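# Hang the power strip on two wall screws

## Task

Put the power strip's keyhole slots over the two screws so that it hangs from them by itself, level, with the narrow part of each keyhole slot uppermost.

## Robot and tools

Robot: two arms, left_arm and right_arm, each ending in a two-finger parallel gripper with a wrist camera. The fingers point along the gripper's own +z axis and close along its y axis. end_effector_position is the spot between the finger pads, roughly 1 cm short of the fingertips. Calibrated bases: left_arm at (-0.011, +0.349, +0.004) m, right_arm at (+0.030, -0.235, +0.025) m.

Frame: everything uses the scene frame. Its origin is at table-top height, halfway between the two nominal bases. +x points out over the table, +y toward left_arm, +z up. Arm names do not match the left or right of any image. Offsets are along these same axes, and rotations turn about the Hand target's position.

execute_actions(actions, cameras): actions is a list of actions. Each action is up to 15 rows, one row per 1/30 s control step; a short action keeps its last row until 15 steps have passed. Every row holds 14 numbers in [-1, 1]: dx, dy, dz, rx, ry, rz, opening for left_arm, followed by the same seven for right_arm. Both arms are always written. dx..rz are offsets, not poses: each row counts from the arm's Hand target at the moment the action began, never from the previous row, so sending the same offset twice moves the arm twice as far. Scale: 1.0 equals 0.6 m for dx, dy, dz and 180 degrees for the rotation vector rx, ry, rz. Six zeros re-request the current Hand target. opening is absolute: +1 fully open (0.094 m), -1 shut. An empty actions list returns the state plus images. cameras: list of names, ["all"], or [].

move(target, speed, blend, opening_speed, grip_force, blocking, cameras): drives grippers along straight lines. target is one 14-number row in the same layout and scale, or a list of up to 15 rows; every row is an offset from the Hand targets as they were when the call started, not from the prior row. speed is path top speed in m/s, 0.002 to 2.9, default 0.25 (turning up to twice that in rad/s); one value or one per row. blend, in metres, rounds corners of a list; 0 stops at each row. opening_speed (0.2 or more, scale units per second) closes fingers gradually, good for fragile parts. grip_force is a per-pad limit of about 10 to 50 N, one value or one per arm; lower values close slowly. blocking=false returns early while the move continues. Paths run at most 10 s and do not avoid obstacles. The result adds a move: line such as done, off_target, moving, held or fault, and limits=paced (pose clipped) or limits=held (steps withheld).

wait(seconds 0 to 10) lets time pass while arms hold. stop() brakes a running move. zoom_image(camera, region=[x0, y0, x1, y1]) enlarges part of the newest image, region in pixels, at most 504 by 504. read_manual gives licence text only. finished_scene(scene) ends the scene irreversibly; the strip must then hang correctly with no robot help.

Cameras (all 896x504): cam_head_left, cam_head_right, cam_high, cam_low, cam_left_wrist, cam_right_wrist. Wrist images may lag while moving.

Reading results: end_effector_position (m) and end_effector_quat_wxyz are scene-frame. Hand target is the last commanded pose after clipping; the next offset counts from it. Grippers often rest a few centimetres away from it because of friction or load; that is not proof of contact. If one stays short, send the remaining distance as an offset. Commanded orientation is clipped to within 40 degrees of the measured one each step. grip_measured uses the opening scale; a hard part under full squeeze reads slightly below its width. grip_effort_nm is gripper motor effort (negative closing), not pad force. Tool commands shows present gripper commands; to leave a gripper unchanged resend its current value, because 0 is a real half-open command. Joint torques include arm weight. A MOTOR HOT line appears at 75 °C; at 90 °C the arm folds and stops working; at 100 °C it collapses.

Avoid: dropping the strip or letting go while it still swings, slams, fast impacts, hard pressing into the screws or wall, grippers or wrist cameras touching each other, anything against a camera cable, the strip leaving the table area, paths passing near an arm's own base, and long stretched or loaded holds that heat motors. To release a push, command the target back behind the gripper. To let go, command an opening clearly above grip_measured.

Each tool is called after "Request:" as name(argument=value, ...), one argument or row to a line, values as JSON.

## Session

Request:
execute_actions(
  actions=[],
)

Scene clock: 0.00 s.
left_arm: end_effector_position=(+0.3851, +0.3786, +0.1023) grip_measured=+1.000 grip_effort_nm=n/a end_effector_quat_wxyz=(+0.579, -0.055, +0.812, +0.052) | right_arm: end_effector_position=(+0.4237, -0.2554, +0.1248) grip_measured=+1.000 grip_effort_nm=n/a end_effector_quat_wxyz=(+0.590, +0.057, +0.802, -0.074)
Joint positions: left_arm=[0.017 1.538 0.365 0.839 -0.143 -0.027 0.094] | right_arm=[0.076 1.557 0.341 0.91 0.242 0.022 0.094]
Joint velocities: within noise
Joint torques (N m): no reading
Motor temperatures (°C): left_arm=[26 30 42 31 27 27 26] | right_arm=[28 26 40 36 26 25 25]
Heat: left arm: 42 °C; right arm: 40 °C.
Hand target: left_arm +0.3885, +0.3788, +0.1110; +0.589, -0.056, +0.804, +0.052 | right_arm +0.4259, -0.2555, +0.1305; +0.597, +0.059, +0.797, -0.074
Tool commands: left_gripper/opening=+1.0 right_gripper/opening=+1.0
camera_calibration:
cam_left_wrist: T_world_to_cam=[[0.153641, -0.98794, -0.0191974, 0.316345], [-0.680595, -0.0917191, -0.726896, 0.409091], [0.716369, 0.124747, -0.686479, -0.165614], [0, 0, 0, 1]] pos_world=[0.348462, 0.370711, 0.189749]
cam_right_wrist: T_world_to_cam=[[-0.152374, -0.986542, 0.0592977, -0.189836], [-0.66103, 0.0571273, -0.748182, 0.424245], [0.734725, -0.153201, -0.660839, -0.177952], [0, 0, 0, 1]] pos_world=[0.382258, -0.23878, 0.211072]

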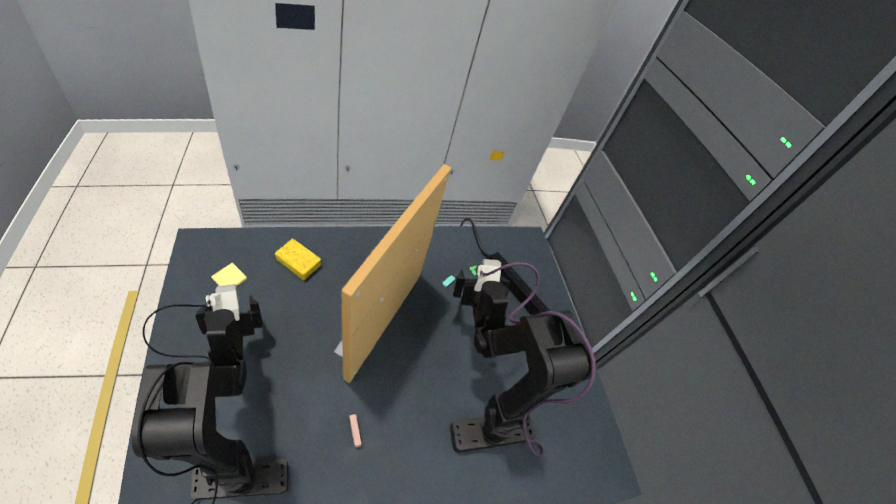

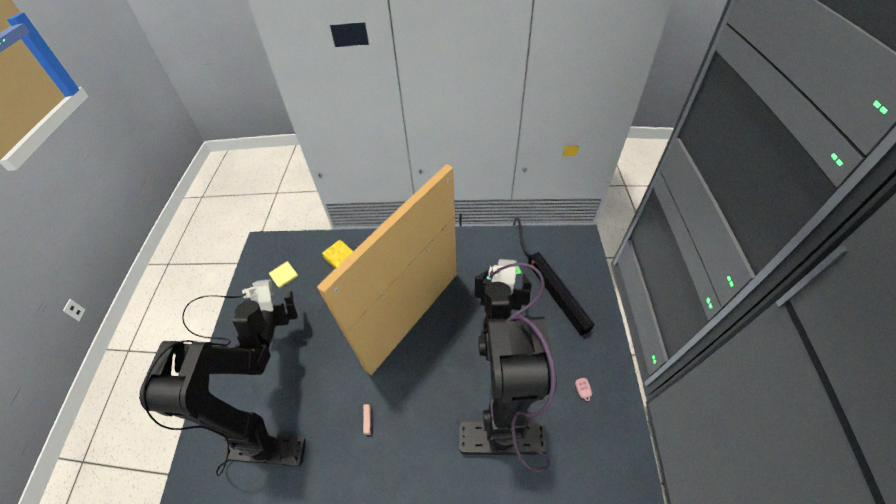

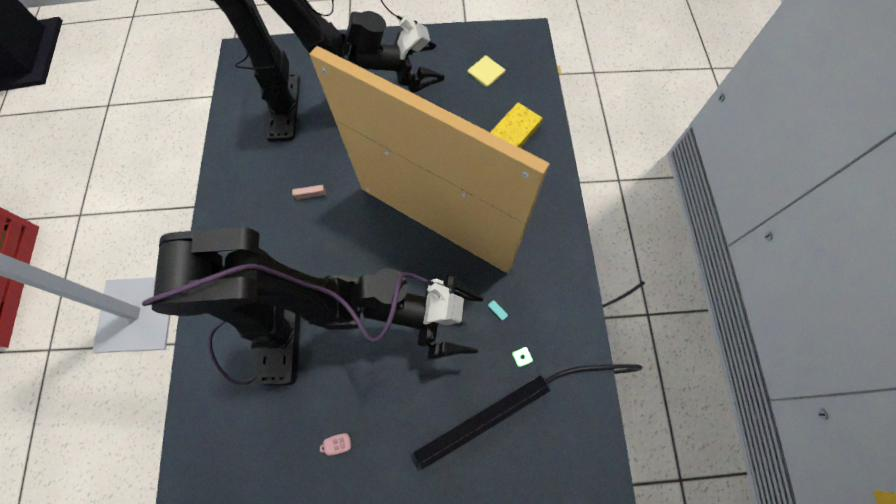

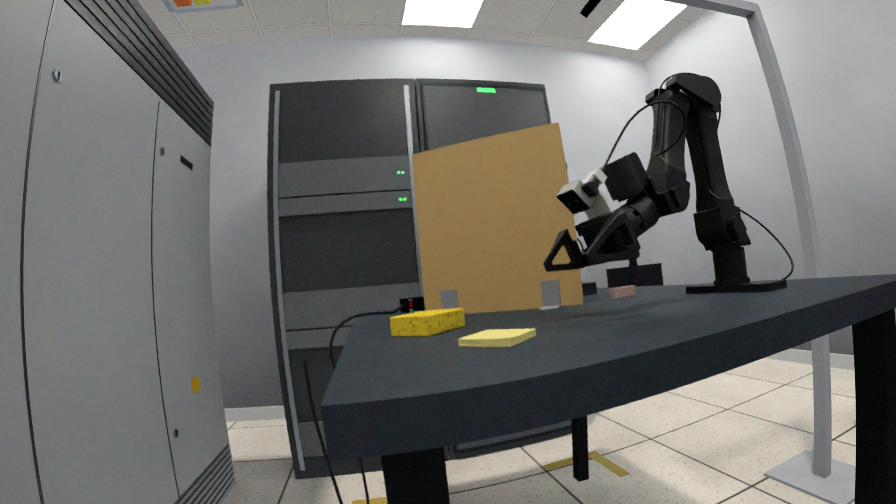

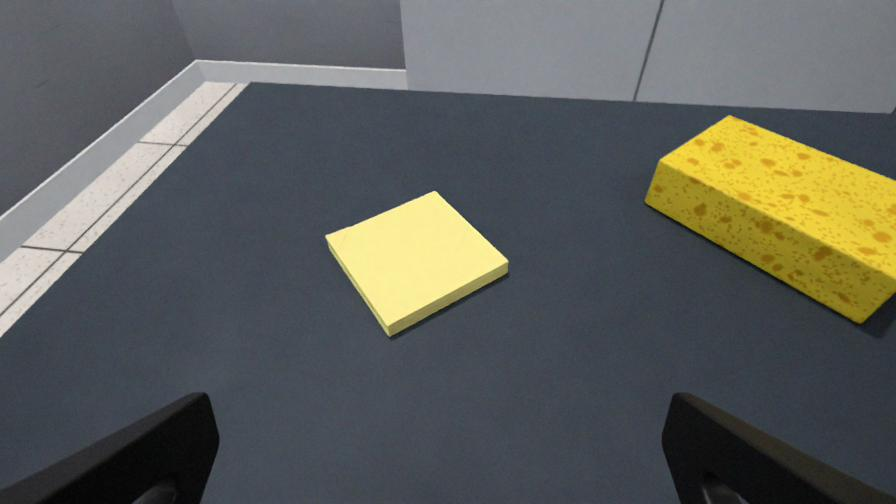

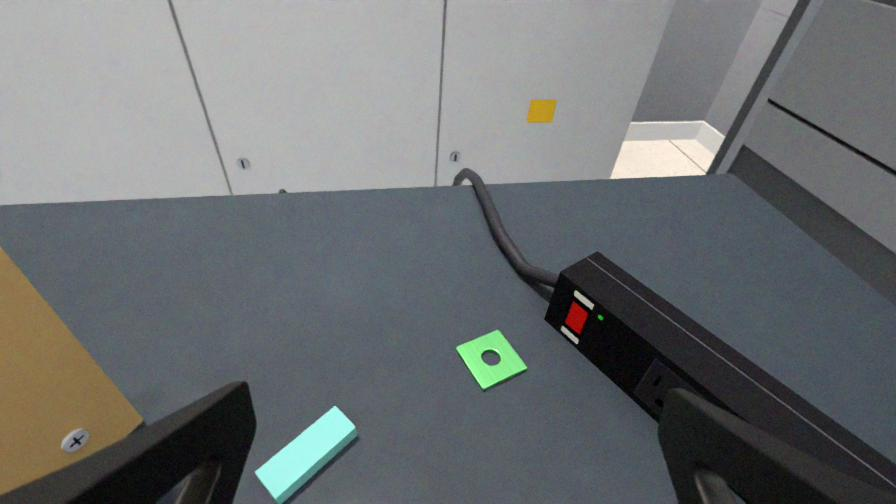

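Request:
zoom_image(
  camera="cam_right_wrist",
  region=[530, 230, 896, 504],
)

Request:
zoom_image(
  camera="cam_high",
  region=[400, 350, 660, 480],
)

Request:
zoom_image(
  camera="cam_high",
  region=[300, 40, 560, 280],
)

Request:
zoom_image(
  camera="cam_head_right",
  region=[480, 210, 640, 350],
)

Scaled by 1.377 from the camera's 896x504 image, which has a finer 1280x720 frame.

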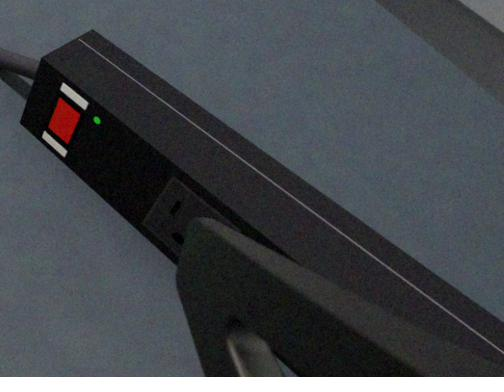

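Scaled by 1.938 from the camera's 896x504 image, which has a finer 1280x720 frame.

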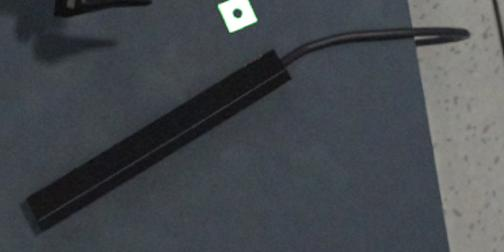

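Scaled by 1.938 from the camera's 896x504 image, which has a finer 1280x720 frame.

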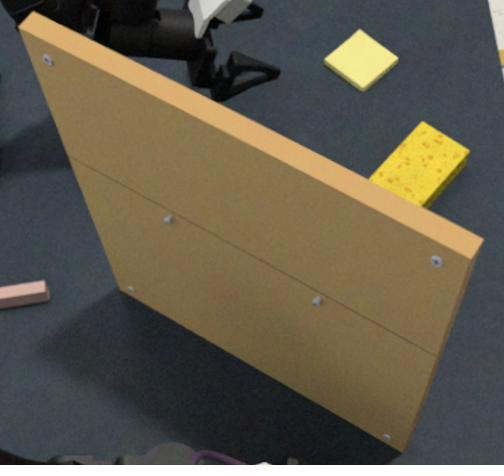

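Scaled by 3.150 from the camera's 896x504 image, which has a finer 1280x720 frame.

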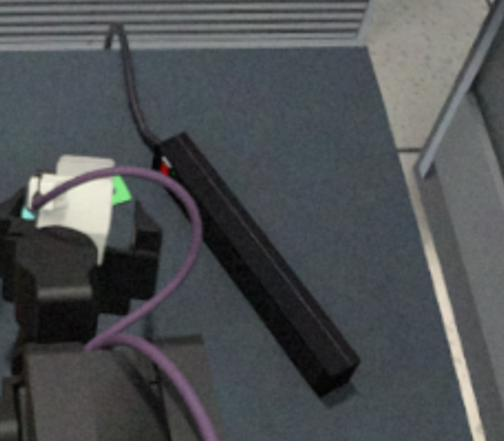

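Request:
move(
  target=[
    [0,0,0,0,0,0,1, -0.0217,-0.1500,0.1500,0.1333,0.1655,-0.1305,1],
    [0,0,0,0,0,0,1, -0.0432,-0.3158,0.0400,0.2666,0.3311,-0.2611,1],
  ],
  speed=0.4,
  blend=[0.05,0],
  cameras=["cam_right_wrist", "cam_high"],
)

Scene clock: 12.43 s.
left_arm: end_effector_position=(+0.3851, +0.3786, +0.1023) grip_measured=+1.000 grip_effort_nm=0.01 end_effector_quat_wxyz=(+0.579, -0.055, +0.812, +0.052) | right_arm: end_effector_position=(+0.3969, -0.4458, +0.1561) grip_measured=+1.000 grip_effort_nm=0.00 end_effector_quat_wxyz=(+0.004, +0.525, +0.851, -0.002)
Joint positions: left_arm=[0.017 1.538 0.365 0.839 -0.143 -0.027 0.094] | right_arm=[-0.501 2.191 2.143 -1.515 0.005 0.585 0.094]
Joint torques (N m): left_arm=[-0.02 -5.03 6.13 1.96 -0.08 0.03] | right_arm=[0.35 -10.07 7.92 0.4 -0.08 0.05]
Heat: left arm: 44 °C; right arm: 41 °C.
Hand target: left_arm +0.3885, +0.3788, +0.1110; +0.589, -0.056, +0.804, +0.052 | right_arm +0.3999, -0.4450, +0.1545; +0.000, +0.527, +0.850, +0.000
Off the commanded pose: left_arm 0.009 m, 1 deg | right_arm 0.004 m, 1 deg.
move: done
camera_calibration:
cam_right_wrist: T_world_to_cam=[[-0.88633, -0.462388, -0.0248129, 0.154487], [-0.43206, 0.806542, 0.403502, 0.504249], [-0.166562, 0.368356, -0.914642, 0.463033], [0, 0, 0, 1]] pos_world=[0.431916, -0.505826, 0.223877]
Images, in order (width x height): cam_high 896x504, cam_right_wrist 896x504.

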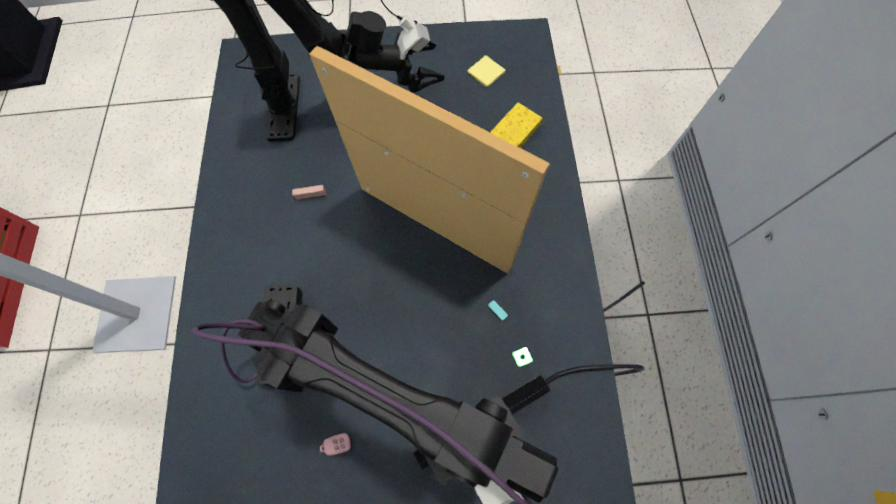

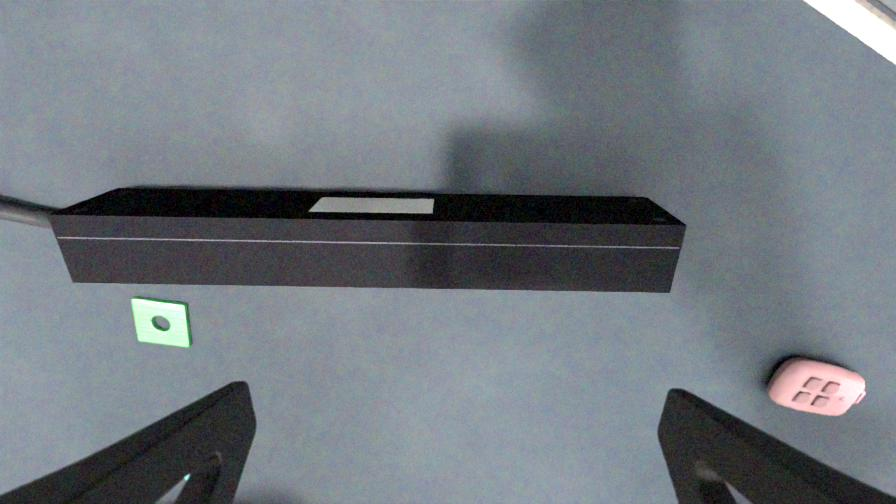

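Request:
zoom_image(
  camera="cam_right_wrist",
  region=[100, 150, 600, 300],
)

Scaled by 1.008 from the camera's 896x504 image, which has a finer 1280x720 frame.

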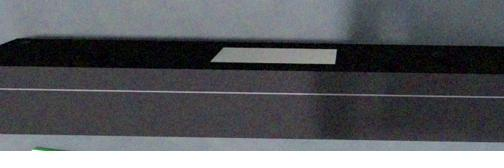

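Request:
zoom_image(
  camera="cam_right_wrist",
  region=[100, 170, 360, 260],
)

Request:
zoom_image(
  camera="cam_right_wrist",
  region=[340, 170, 680, 290],
)

Scaled by 1.938 from the camera's 896x504 image, which has a finer 1280x720 frame.

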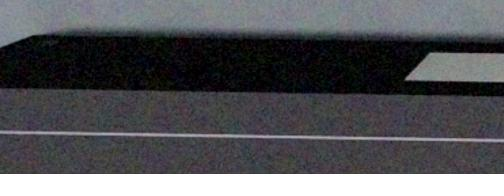

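Scaled by 1.482 from the camera's 896x504 image, which has a finer 1280x720 frame.

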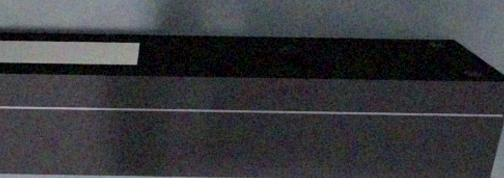

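Request:
move(
  target=[0,0,0,0,0,0,1, 0.0312,-0.055,-0.15,0,0,0,1],
  speed=0.12,
  cameras=["cam_right_wrist"],
)

Scene clock: 28.80 s.
left_arm: end_effector_position=(+0.3851, +0.3786, +0.1023) grip_measured=+1.000 grip_effort_nm=0.00 end_effector_quat_wxyz=(+0.579, -0.055, +0.812, +0.052) | right_arm: end_effector_position=(+0.4173, -0.4763, +0.0733) grip_measured=+1.000 grip_effort_nm=0.00 end_effector_quat_wxyz=(+0.002, +0.527, +0.850, -0.002)
Joint positions: left_arm=[0.017 1.538 0.365 0.839 -0.143 -0.027 0.094] | right_arm=[-0.537 2.337 2.058 -1.287 0.004 0.554 0.094]
Joint torques (N m): left_arm=[-0.03 -5.03 6.13 1.96 -0.09 0.03] | right_arm=[-0.4 -11.63 5.3 0.67 -0.1 -0.04]
Motor temperatures (°C): left_arm=[26 31 45 34 27 27 26] | right_arm=[28 31 42 36 26 25 24]
Heat: left arm: 45 °C; right arm: 42 °C.
Hand target: left_arm +0.3885, +0.3788, +0.1110; +0.589, -0.056, +0.804, +0.052 | right_arm +0.4187, -0.4780, +0.0645; +0.000, +0.527, +0.850, +0.000
Off the commanded pose: left_arm 0.009 m, 1 deg | right_arm 0.009 m, 0 deg.
move: done
camera_calibration:
cam_right_wrist: T_world_to_cam=[[-0.888551, -0.45819, -0.0232438, 0.159226], [-0.427049, 0.80752, 0.406868, 0.569149], [-0.167653, 0.371449, -0.913191, 0.403802], [0, 0, 0, 1]] pos_world=[0.452233, -0.536635, 0.140881]
Images, in order (width x height): cam_right_wrist 896x504.

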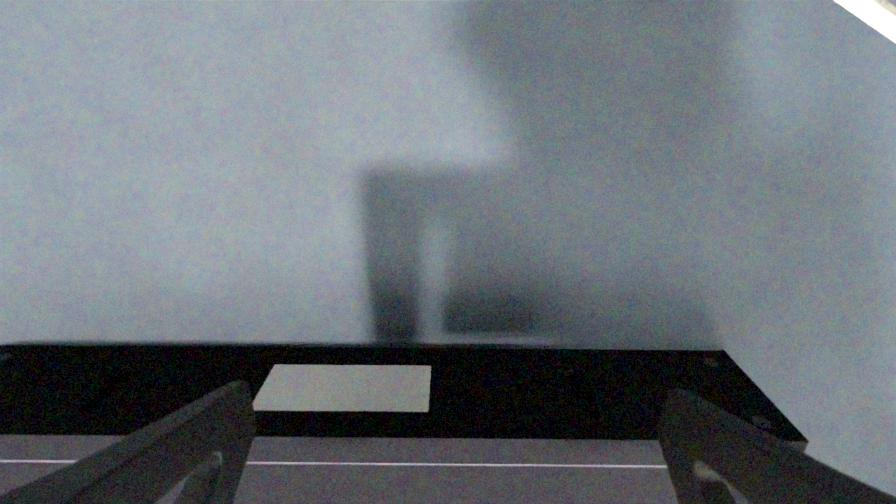

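Request:
zoom_image(
  camera="cam_right_wrist",
  region=[430, 335, 820, 450],
)

Request:
zoom_image(
  camera="cam_right_wrist",
  region=[0, 335, 260, 440],
)

Scaled by 1.292 from the camera's 896x504 image, which has a finer 1280x720 frame.

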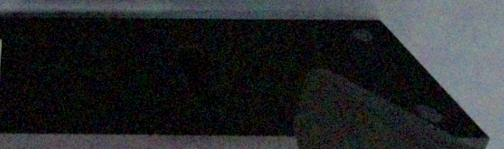

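Scaled by 1.938 from the camera's 896x504 image, which has a finer 1280x720 frame.

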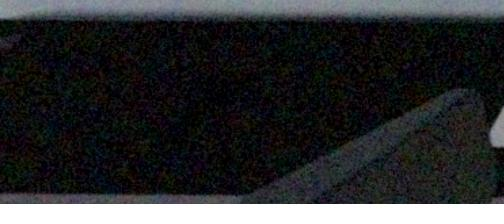

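Request:
zoom_image(
  camera="cam_right_wrist",
  region=[500, 340, 660, 445],
)

Request:
zoom_image(
  camera="cam_right_wrist",
  region=[60, 345, 220, 435],
)

Scaled by 3.150 from the camera's 896x504 image, which has a finer 1280x720 frame.

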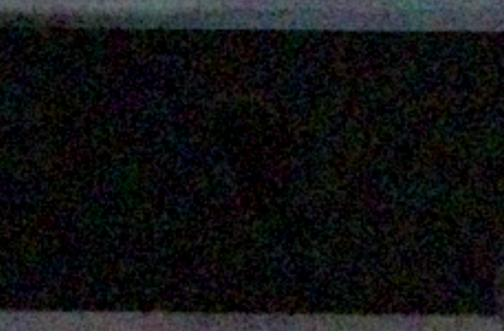

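Scaled by 3.150 from the camera's 896x504 image, which has a finer 1280x720 frame.

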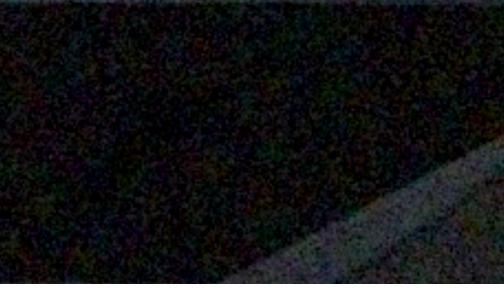

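Request:
zoom_image(
  camera="cam_right_wrist",
  region=[540, 345, 610, 440],
)

Scaled by 5.305 from the camera's 896x504 image, which has a finer 1280x720 frame.

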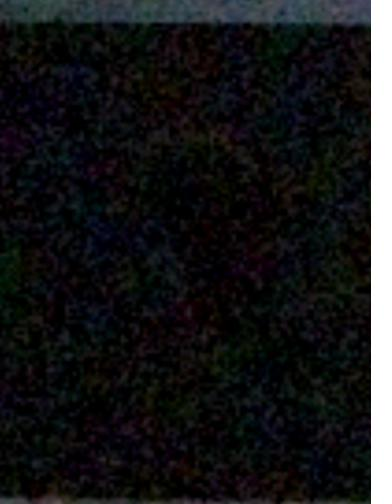

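Request:
zoom_image(
  camera="cam_right_wrist",
  region=[450, 340, 700, 445],
)

Scaled by 2.016 from the camera's 896x504 image, which has a finer 1280x720 frame.

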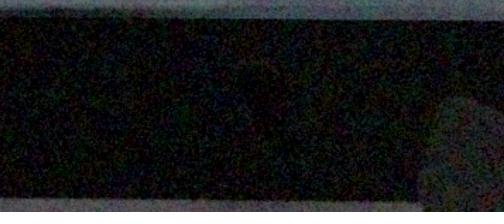

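Request:
move(
  target=[0,0,0,0,0,0,1, -0.0847,0.0162,0.006,0.0398,0.0198,0,1],
  speed=0.12,
  cameras=["cam_right_wrist"],
)

Request:
zoom_image(
  camera="cam_right_wrist",
  region=[320, 300, 570, 440],
)

Scene clock: 48.00 s.
left_arm: end_effector_position=(+0.3851, +0.3786, +0.1023) grip_measured=+1.000 grip_effort_nm=0.00 end_effector_quat_wxyz=(+0.579, -0.055, +0.812, +0.052) | right_arm: end_effector_position=(+0.3688, -0.4713, +0.0493) grip_measured=+1.000 grip_effort_nm=-0.01 end_effector_quat_wxyz=(-0.071, +0.528, +0.846, +0.034)
Joint positions: left_arm=[0.017 1.538 0.365 0.839 -0.143 -0.027 0.094] | right_arm=[-0.615 2.324 1.928 -1.322 -0.056 0.477 0.094]
Joint torques (N m): left_arm=[-0.02 -5.03 6.15 1.97 -0.08 0.03] | right_arm=[0.35 -17.16 4.38 0.09 -0.18 -0.09]
Heat: left arm: 45 °C; right arm: 42 °C.
Hand target: left_arm +0.3885, +0.3788, +0.1110; +0.589, -0.056, +0.804, +0.052 | right_arm +0.3679, -0.4681, +0.0680; -0.060, +0.525, +0.848, +0.037
Off the commanded pose: left_arm 0.009 m, 1 deg | right_arm 0.019 m, 1 deg.
move: off_target (right_arm)
camera_calibration:
cam_right_wrist: T_world_to_cam=[[-0.89255, -0.450879, -0.00794365, 0.122043], [-0.380462, 0.743463, 0.55001, 0.499796], [-0.242082, 0.493933, -0.835121, 0.453259], [0, 0, 0, 1]] pos_world=[0.408809, -0.540433, 0.104603]
Images, in order (width x height): cam_right_wrist 896x504.

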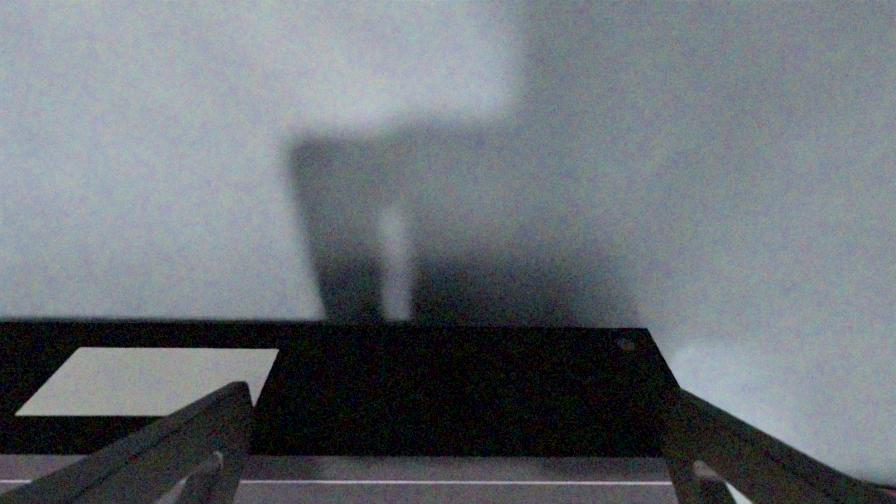

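Scaled by 2.016 from the camera's 896x504 image, which has a finer 1280x720 frame.

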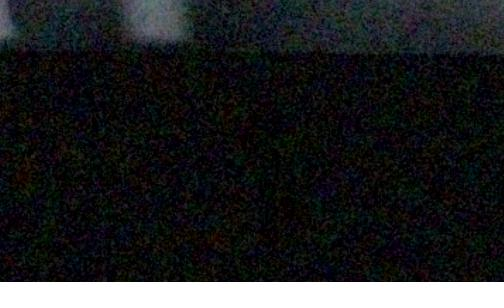

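Request:
move(
  target=[
    [0,0,0,0,0,0,1, 0.0075,-0.015,0.1,0,0,0,1],
    [0,0,0,0,0,0,1, 0.1035,0.1052,0.12,-0.0152,-0.0477,0.5075,0.4],
  ],
  speed=[0.15,0.45],
  blend=[0.02,0],
  cameras=["cam_right_wrist","cam_high","cam_head_left","cam_head_right"],
)

Scene clock: 73.27 s.
left_arm: end_effector_position=(+0.3851, +0.3786, +0.1023) grip_measured=+1.000 grip_effort_nm=0.00 end_effector_quat_wxyz=(+0.579, -0.055, +0.812, +0.052) | right_arm: end_effector_position=(+0.4286, -0.4045, +0.1220) grip_measured=+0.402 grip_effort_nm=-0.08 end_effector_quat_wxyz=(-0.022, -0.239, +0.971, +0.015)
Joint positions: left_arm=[0.017 1.538 0.365 0.839 -0.143 -0.027 0.094] | right_arm=[-0.383 2.301 2.188 -1.511 0.003 -0.885 0.066]
Joint torques (N m): left_arm=[-0.03 -5.03 6.13 1.96 -0.08 0.02] | right_arm=[-0.16 -17.4 4.27 0.61 -0.04 -0.04]
Motor temperatures (°C): left_arm=[26 31 45 35 27 27 26] | right_arm=[28 41 41 34 26 25 24]
Heat: left arm: 45 °C; right arm: 41 °C.
Hand target: left_arm +0.3885, +0.3788, +0.1110; +0.589, -0.056, +0.804, +0.052 | right_arm +0.4300, -0.4051, +0.1401; +0.000, -0.242, +0.970, +0.000
Off the commanded pose: left_arm 0.009 m, 1 deg | right_arm 0.018 m, 3 deg.
move: off_target (right_arm); target 2's new opening was sent with right_arm's hand 0.018 m and 3 deg from that target
camera_calibration:
cam_right_wrist: T_world_to_cam=[[0.475992, -0.877155, -0.0634917, -0.546229], [-0.774119, -0.452149, 0.443059, 0.130975], [-0.417339, -0.161743, -0.894241, 0.312557], [0, 0, 0, 1]] pos_world=[0.491833, -0.369353, 0.186791]
Images, in order (width x height): cam_head_left 896x504, cam_head_right 896x504, cam_high 896x504, cam_right_wrist 896x504.

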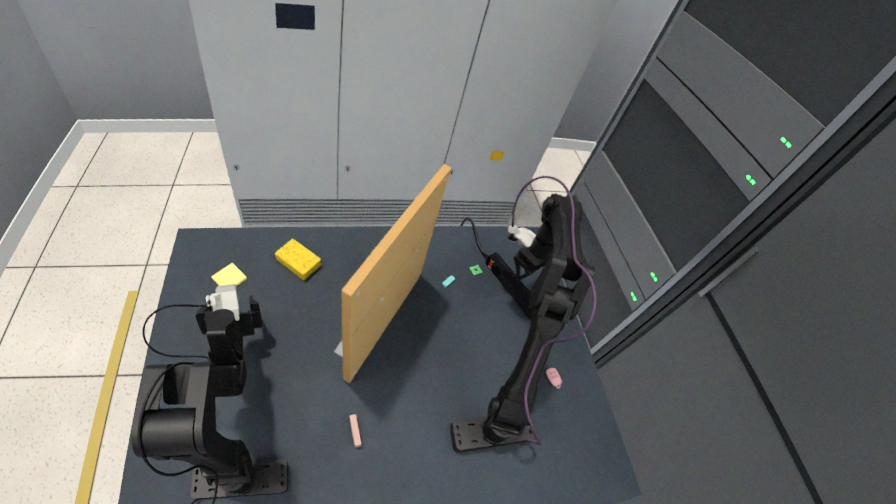

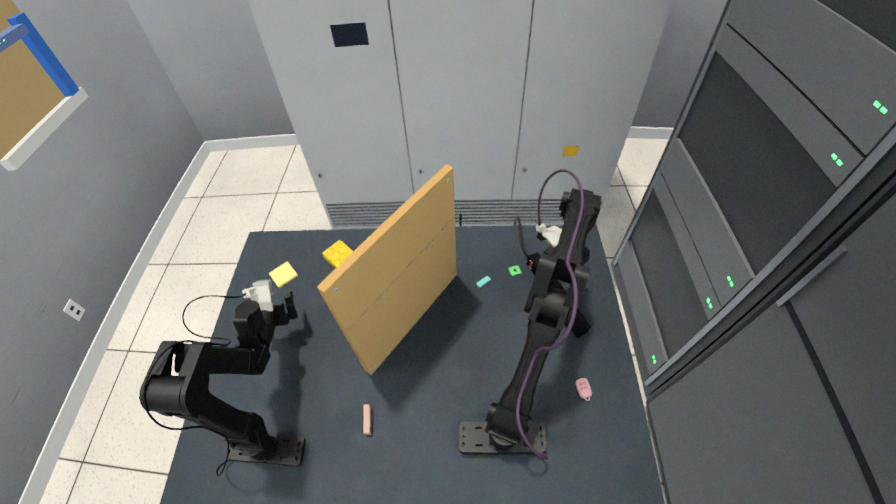

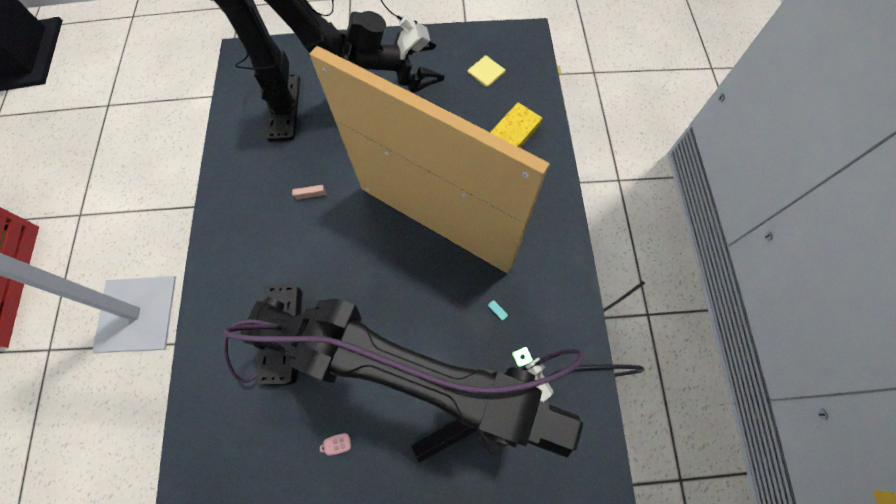

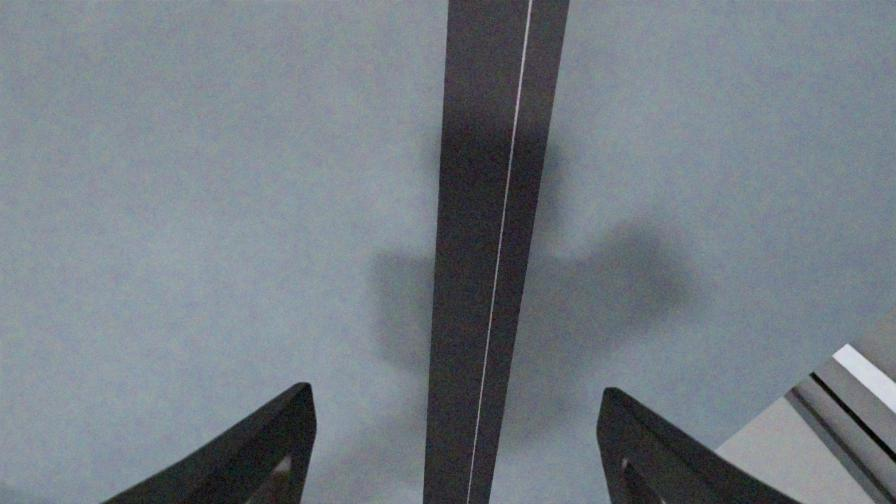

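Request:
move(
  target=[0,0,0,0,0,0,1, 0.0065,-0.0135,-0.095,0,0,-0.0133,0.064],
  speed=0.15,
  cameras=["cam_right_wrist"],
)

Scene clock: 78.63 s.
left_arm: end_effector_position=(+0.3851, +0.3786, +0.1023) grip_measured=+1.000 grip_effort_nm=0.00 end_effector_quat_wxyz=(+0.579, -0.055, +0.812, +0.052) | right_arm: end_effector_position=(+0.4322, -0.4111, +0.0758) grip_measured=+0.066 grip_effort_nm=-0.08 end_effector_quat_wxyz=(-0.012, -0.225, +0.974, +0.007)
Joint positions: left_arm=[0.017 1.538 0.365 0.839 -0.143 -0.027 0.094] | right_arm=[-0.393 2.292 1.991 -1.297 0.003 -0.868 0.05]
Joint torques (N m): left_arm=[-0.03 -5.01 6.13 1.96 -0.08 0.03] | right_arm=[-0.34 -15.01 4.59 0.62 -0.07 0.06]
Heat: left arm: 45 °C; right arm: 42 °C.
Hand target: left_arm +0.3885, +0.3788, +0.1110; +0.589, -0.056, +0.804, +0.052 | right_arm +0.4339, -0.4131, +0.0830; +0.000, -0.221, +0.975, +0.000
Off the commanded pose: left_arm 0.009 m, 1 deg | right_arm 0.008 m, 2 deg.
move: done
camera_calibration:
cam_right_wrist: T_world_to_cam=[[0.452603, -0.890623, -0.0440599, -0.553549], [-0.796001, -0.4258, 0.430205, 0.172442], [-0.401911, -0.15964, -0.901655, 0.266372], [0, 0, 0, 1]] pos_world=[0.49486, -0.377053, 0.141601]
Images, in order (width x height): cam_right_wrist 896x504.

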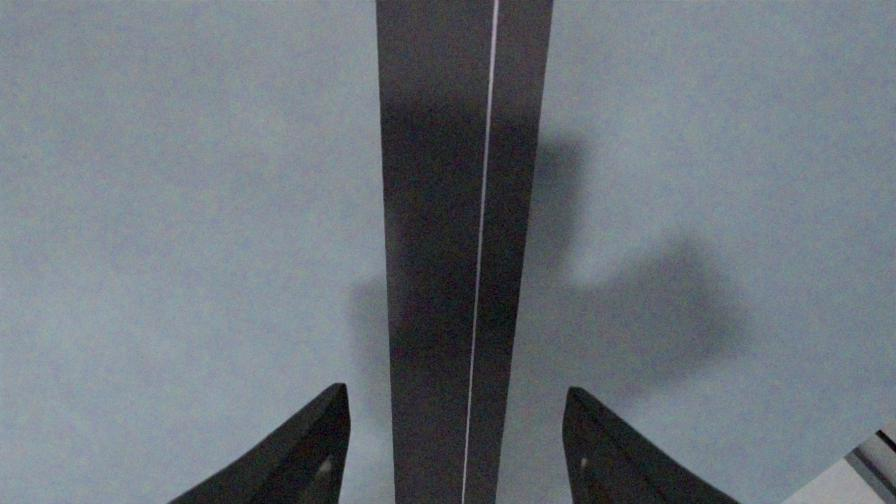

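Request:
move(
  target=[0,0,0,0,0,0,1, 0,0,-0.045,0,0,0,0.064],
  speed=0.08,
)

Scene clock: 81.70 s.
left_arm: end_effector_position=(+0.3851, +0.3786, +0.1023) grip_measured=+1.000 grip_effort_nm=0.00 end_effector_quat_wxyz=(+0.579, -0.055, +0.812, +0.052) | right_arm: end_effector_position=(+0.4326, -0.4113, +0.0536) grip_measured=+0.066 grip_effort_nm=-0.09 end_effector_quat_wxyz=(-0.008, -0.225, +0.974, +0.004)
Joint positions: left_arm=[0.017 1.538 0.365 0.839 -0.143 -0.027 0.094] | right_arm=[-0.393 2.292 1.902 -1.198 0.003 -0.868 0.05]
Joint torques (N m): left_arm=[-0.03 -5.03 6.15 1.97 -0.09 0.03] | right_arm=[-0.42 -13.7 4.66 0.6 -0.02 0.04]
Heat: left arm: 45 °C; right arm: 42 °C.
Hand target: left_arm +0.3885, +0.3788, +0.1110; +0.589, -0.056, +0.804, +0.052 | right_arm +0.4339, -0.4131, +0.0560; +0.000, -0.222, +0.975, +0.000
Off the commanded pose: left_arm 0.009 m, 1 deg | right_arm 0.003 m, 1 deg.
move: done

Request:
move(
  target=[
    [0,0,0,0,0,0,1, 0,0,-0.0125,0,0,0,0.064],
    [0,0,0,0,0,0,1, 0.0114,-0.0241,-0.0125,0,0,0,0.064],
  ],
  speed=[0.05,0.03],
  cameras=["cam_right_wrist"],
)

Scene clock: 84.10 s.
left_arm: end_effector_position=(+0.3851, +0.3786, +0.1023) grip_measured=+1.000 grip_effort_nm=0.01 end_effector_quat_wxyz=(+0.579, -0.055, +0.812, +0.052) | right_arm: end_effector_position=(+0.4390, -0.4247, +0.0520) grip_measured=+0.066 grip_effort_nm=-0.09 end_effector_quat_wxyz=(+0.003, -0.221, +0.975, -0.004)
Joint positions: left_arm=[0.017 1.538 0.365 0.839 -0.143 -0.027 0.094] | right_arm=[-0.415 2.314 1.934 -1.181 0.003 -0.88 0.05]
Joint torques (N m): left_arm=[-0.03 -5.04 6.16 1.96 -0.08 0.03] | right_arm=[-0.51 -10.96 7.83 0.44 -0.08 -0.07]
Heat: left arm: 45 °C; right arm: 43 °C.
Hand target: left_arm +0.3885, +0.3788, +0.1110; +0.589, -0.056, +0.804, +0.052 | right_arm +0.4408, -0.4276, +0.0486; +0.000, -0.222, +0.975, +0.000
Off the commanded pose: left_arm 0.009 m, 1 deg | right_arm 0.005 m, 1 deg.
move: done
camera_calibration:
cam_right_wrist: T_world_to_cam=[[0.445055, -0.89538, -0.0148587, -0.569945], [-0.814455, -0.411617, 0.408944, 0.19764], [-0.372276, -0.169901, -0.912439, 0.228677], [0, 0, 0, 1]] pos_world=[0.499757, -0.390113, 0.119362]
Images, in order (width x height): cam_right_wrist 896x504.

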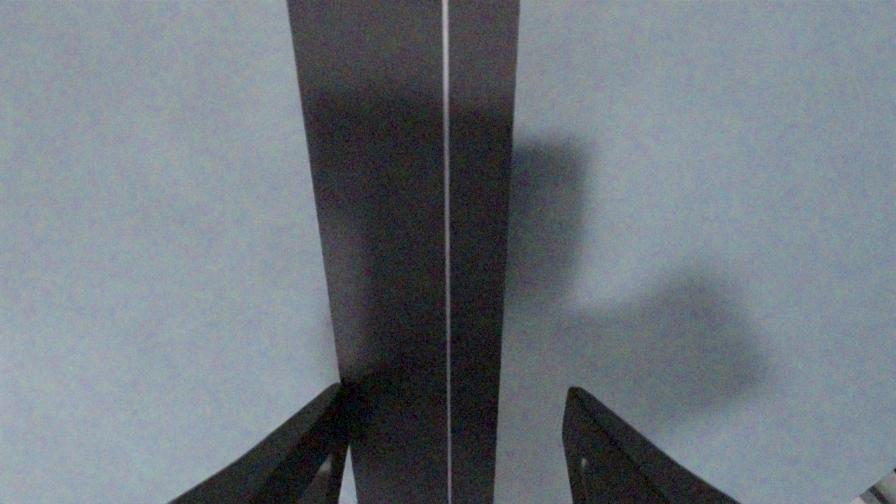

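Request:
move(
  target=[
    [0,0,0,0,0,0,1, -0.0057,0.012,0,0,0,0,0.064],
    [0,0,0,0,0,0,1, -0.0057,0.012,-0.045,0,0,0,0.064],
    [0,0,0,0,0,0,1, -0.0057,0.012,-0.045,0,0,0,-0.45],
  ],
  speed=[0.05,0.06,0.05],
  grip_force=[50,30],
  cameras=["cam_right_wrist"],
)

Scene clock: 104.93 s.
left_arm: end_effector_position=(+0.3851, +0.3786, +0.1023) grip_measured=+1.000 grip_effort_nm=0.00 end_effector_quat_wxyz=(+0.579, -0.055, +0.812, +0.052) | right_arm: end_effector_position=(+0.4373, -0.4235, +0.0329) grip_measured=-0.279 grip_effort_nm=-0.63 end_effector_quat_wxyz=(+0.005, -0.221, +0.975, -0.006)
Joint positions: left_arm=[0.017 1.538 0.365 0.839 -0.143 -0.027 0.094] | right_arm=[-0.414 2.314 1.857 -1.098 0.003 -0.88 0.034]
Joint torques (N m): left_arm=[-0.02 -5.03 6.13 1.96 -0.09 0.03] | right_arm=[0.39 -11.12 4.52 0.69 -0.07 0.04]
Heat: left arm: 45 °C; right arm: 43 °C.
Hand target: left_arm +0.3885, +0.3788, +0.1110; +0.589, -0.056, +0.804, +0.052 | right_arm +0.4373, -0.4205, +0.0216; +0.000, -0.221, +0.975, +0.000
Off the commanded pose: left_arm 0.009 m, 1 deg | right_arm 0.012 m, 1 deg.
grip_force (N): 50, 30
move: off_target (right_arm); target 3's new opening was sent with right_arm's hand 0.012 m and 1 deg from that target
camera_calibration:
cam_right_wrist: T_world_to_cam=[[0.446131, -0.894904, -0.0106698, -0.568809], [-0.815956, -0.411614, 0.405943, 0.205248], [-0.367672, -0.172398, -0.913836, 0.207838], [0, 0, 0, 1]] pos_world=[0.497653, -0.388716, 0.100542]
Images, in order (width x height): cam_right_wrist 896x504.

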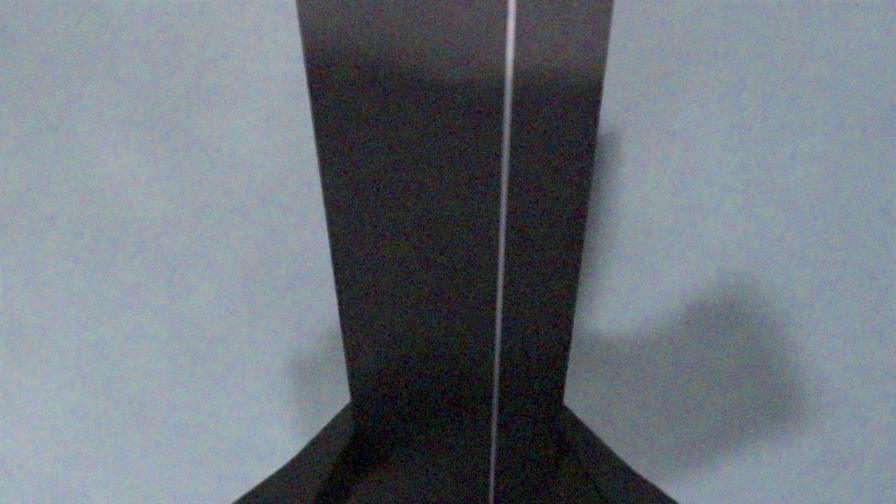

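Request:
move(
  target=[
    [0,0,0,0,0,0,1, 0,0,0.1,0,0,0,-0.45],
    [0,0,0,0,0,0,1, -0.0622,0.1508,0.15,0.3184,-0.0326,-0.3181,-0.45],
  ],
  speed=[0.15,0.35],
  blend=[0.03,0],
  cameras=["cam_high","cam_head_right"],
)

Scene clock: 112.90 s.
left_arm: end_effector_position=(+0.3851, +0.3786, +0.1023) grip_measured=+1.000 grip_effort_nm=0.00 end_effector_quat_wxyz=(+0.579, -0.055, +0.812, +0.052) | right_arm: end_effector_position=(+0.3953, -0.3272, +0.0891) grip_measured=-0.283 grip_effort_nm=-0.66 end_effector_quat_wxyz=(+0.116, +0.282, +0.850, +0.429)
Joint positions: left_arm=[0.017 1.538 0.365 0.839 -0.143 -0.027 0.094] | right_arm=[-0.62 2.024 1.32 -0.94 -0.92 -0.035 0.034]
Joint torques (N m): left_arm=[-0.03 -5.03 6.15 1.96 -0.08 0.03] | right_arm=[-1.02 -15.06 4.41 0.57 -0.77 0.19]
Heat: left arm: 45 °C; right arm: 43 °C.
Hand target: left_arm +0.3885, +0.3788, +0.1110; +0.589, -0.056, +0.804, +0.052 | right_arm +0.4000, -0.3299, +0.1115; +0.148, +0.279, +0.842, +0.437
Off the commanded pose: left_arm 0.009 m, 1 deg | right_arm 0.023 m, 4 deg.
grip_force (N): 50, 30
move: off_target (right_arm); blend cut to 0.0299 m at target 1
Images, in order (width x height): cam_head_right 896x504, cam_high 896x504.

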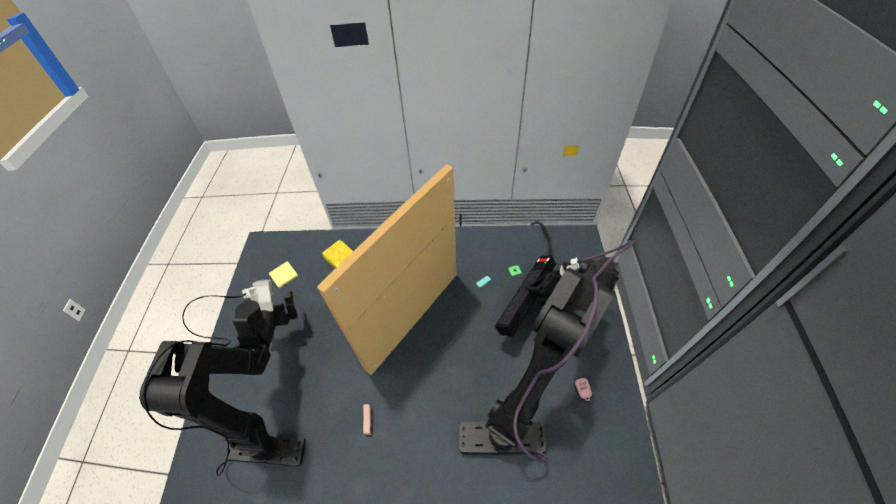

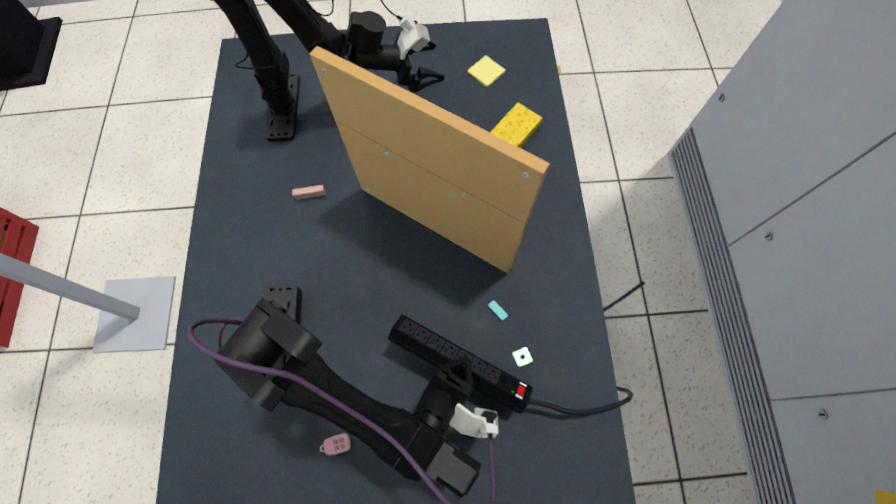

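Request:
move(
  target=[0,0,0,0,0,0,1, 0,0,-0.0917,0,0,0,-0.45],
  speed=0.08,
  cameras=["cam_right_wrist"],
)

Scene clock: 115.23 s.
left_arm: end_effector_position=(+0.3851, +0.3786, +0.1023) grip_measured=+1.000 grip_effort_nm=0.00 end_effector_quat_wxyz=(+0.579, -0.055, +0.812, +0.052) | right_arm: end_effector_position=(+0.3975, -0.3286, +0.0548) grip_measured=-0.283 grip_effort_nm=-0.66 end_effector_quat_wxyz=(+0.141, +0.271, +0.854, +0.422)
Joint positions: left_arm=[0.017 1.538 0.365 0.839 -0.143 -0.027 0.094] | right_arm=[-0.62 2.063 1.224 -0.745 -0.922 -0.033 0.034]
Joint torques (N m): left_arm=[-0.02 -5.01 6.15 1.96 -0.08 0.03] | right_arm=[-0.88 -9.22 4.27 0.65 -0.78 0.15]
Heat: left arm: 45 °C; right arm: 43 °C.
Hand target: left_arm +0.3885, +0.3788, +0.1110; +0.589, -0.056, +0.804, +0.052 | right_arm +0.4000, -0.3299, +0.0566; +0.148, +0.279, +0.842, +0.437
Off the commanded pose: left_arm 0.009 m, 1 deg | right_arm 0.003 m, 3 deg.
grip_force (N): 50, 30
move: off_target (right_arm)
camera_calibration:
cam_right_wrist: T_world_to_cam=[[-0.318422, -0.491205, -0.810756, 0.014423], [-0.942976, 0.251628, 0.217899, 0.48179], [0.0969763, 0.833907, -0.543318, 0.355304], [0, 0, 0, 1]] pos_world=[0.424452, -0.410438, 0.099755]
Images, in order (width x height): cam_right_wrist 896x504.

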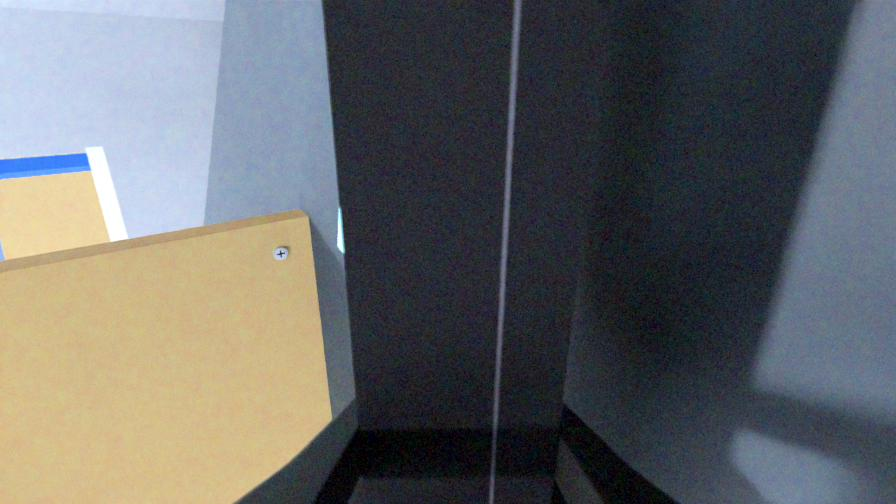

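Request:
move(
  target=[0,0,0,0,0,0,1, 0,0,-0.0417,0,0,0,-0.45],
  speed=0.06,
)

Scene clock: 116.67 s.
left_arm: end_effector_position=(+0.3851, +0.3786, +0.1023) grip_measured=+1.000 grip_effort_nm=0.00 end_effector_quat_wxyz=(+0.579, -0.055, +0.812, +0.052) | right_arm: end_effector_position=(+0.3996, -0.3289, +0.0347) grip_measured=-0.283 grip_effort_nm=-0.66 end_effector_quat_wxyz=(+0.148, +0.267, +0.853, +0.424)
Joint positions: left_arm=[0.017 1.538 0.365 0.839 -0.143 -0.027 0.094] | right_arm=[-0.62 2.111 1.198 -0.661 -0.931 -0.036 0.034]
Joint torques (N m): left_arm=[-0.03 -5.03 6.13 1.96 -0.08 0.03] | right_arm=[-0.96 -8.98 3.89 0.72 -0.71 0.23]
Heat: left arm: 45 °C; right arm: 42 °C.
Hand target: left_arm +0.3885, +0.3788, +0.1110; +0.589, -0.056, +0.804, +0.052 | right_arm +0.4000, -0.3299, +0.0314; +0.148, +0.279, +0.842, +0.437
Off the commanded pose: left_arm 0.009 m, 1 deg | right_arm 0.003 m, 2 deg.
grip_force (N): 50, 30
move: done

Request:
move(
  target=[0,0,0,0,0,0,1, 0,0,0,0,0,0,0.106],
  speed=0.05,
  opening_speed=0.3,
  cameras=["cam_right_wrist","cam_high"],
)

Scene clock: 119.77 s.
left_arm: end_effector_position=(+0.3851, +0.3786, +0.1023) grip_measured=+1.000 grip_effort_nm=0.00 end_effector_quat_wxyz=(+0.579, -0.055, +0.812, +0.052) | right_arm: end_effector_position=(+0.4003, -0.3304, +0.0359) grip_measured=+0.104 grip_effort_nm=0.08 end_effector_quat_wxyz=(+0.146, +0.278, +0.847, +0.428)
Joint positions: left_arm=[0.017 1.538 0.365 0.839 -0.143 -0.027 0.094] | right_arm=[-0.625 2.111 1.198 -0.656 -0.939 -0.011 0.052]
Joint torques (N m): left_arm=[-0.03 -5.03 6.13 1.96 -0.08 0.03] | right_arm=[-0.51 -8.59 3.78 0.72 -0.64 -0.03]
Heat: left arm: 45 °C; right arm: 42 °C.
Hand target: left_arm +0.3885, +0.3788, +0.1110; +0.589, -0.056, +0.804, +0.052 | right_arm +0.4000, -0.3300, +0.0315; +0.148, +0.280, +0.842, +0.438
Off the commanded pose: left_arm 0.009 m, 1 deg | right_arm 0.004 m, 1 deg.
grip_force (N): 50, 30
move: done
camera_calibration:
cam_right_wrist: T_world_to_cam=[[-0.32078, -0.472796, -0.82071, 0.00654574], [-0.940012, 0.265129, 0.214674, 0.492298], [0.116097, 0.84034, -0.529481, 0.340136], [0, 0, 0, 1]] pos_world=[0.425377, -0.413258, 0.0797844]
Images, in order (width x height): cam_high 896x504, cam_right_wrist 896x504.

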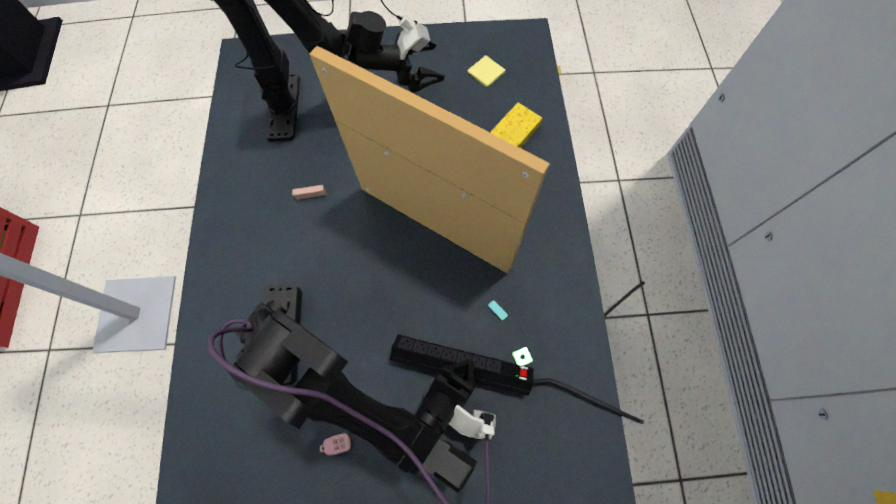

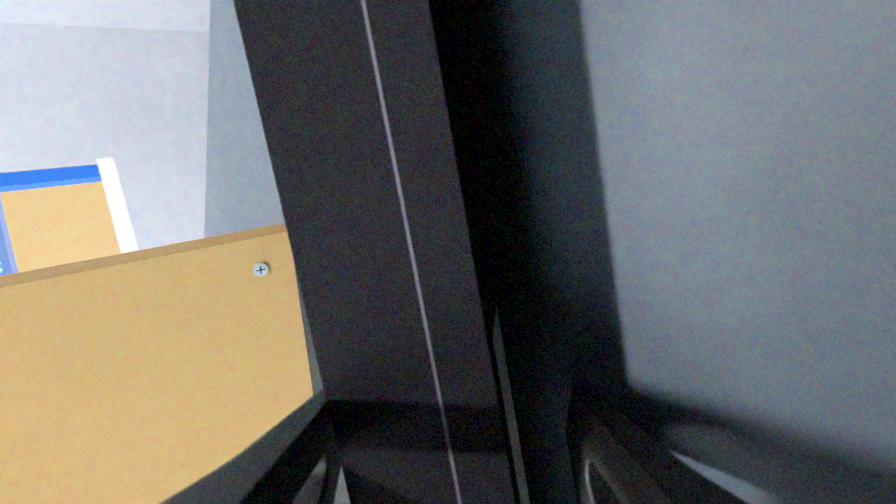

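Request:
zoom_image(
  camera="cam_high",
  region=[370, 310, 570, 420],
)

Scaled by 2.520 from the camera's 896x504 image, which has a finer 1280x720 frame.

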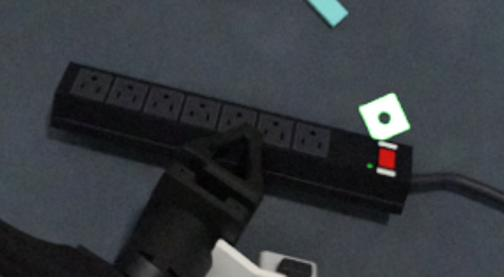

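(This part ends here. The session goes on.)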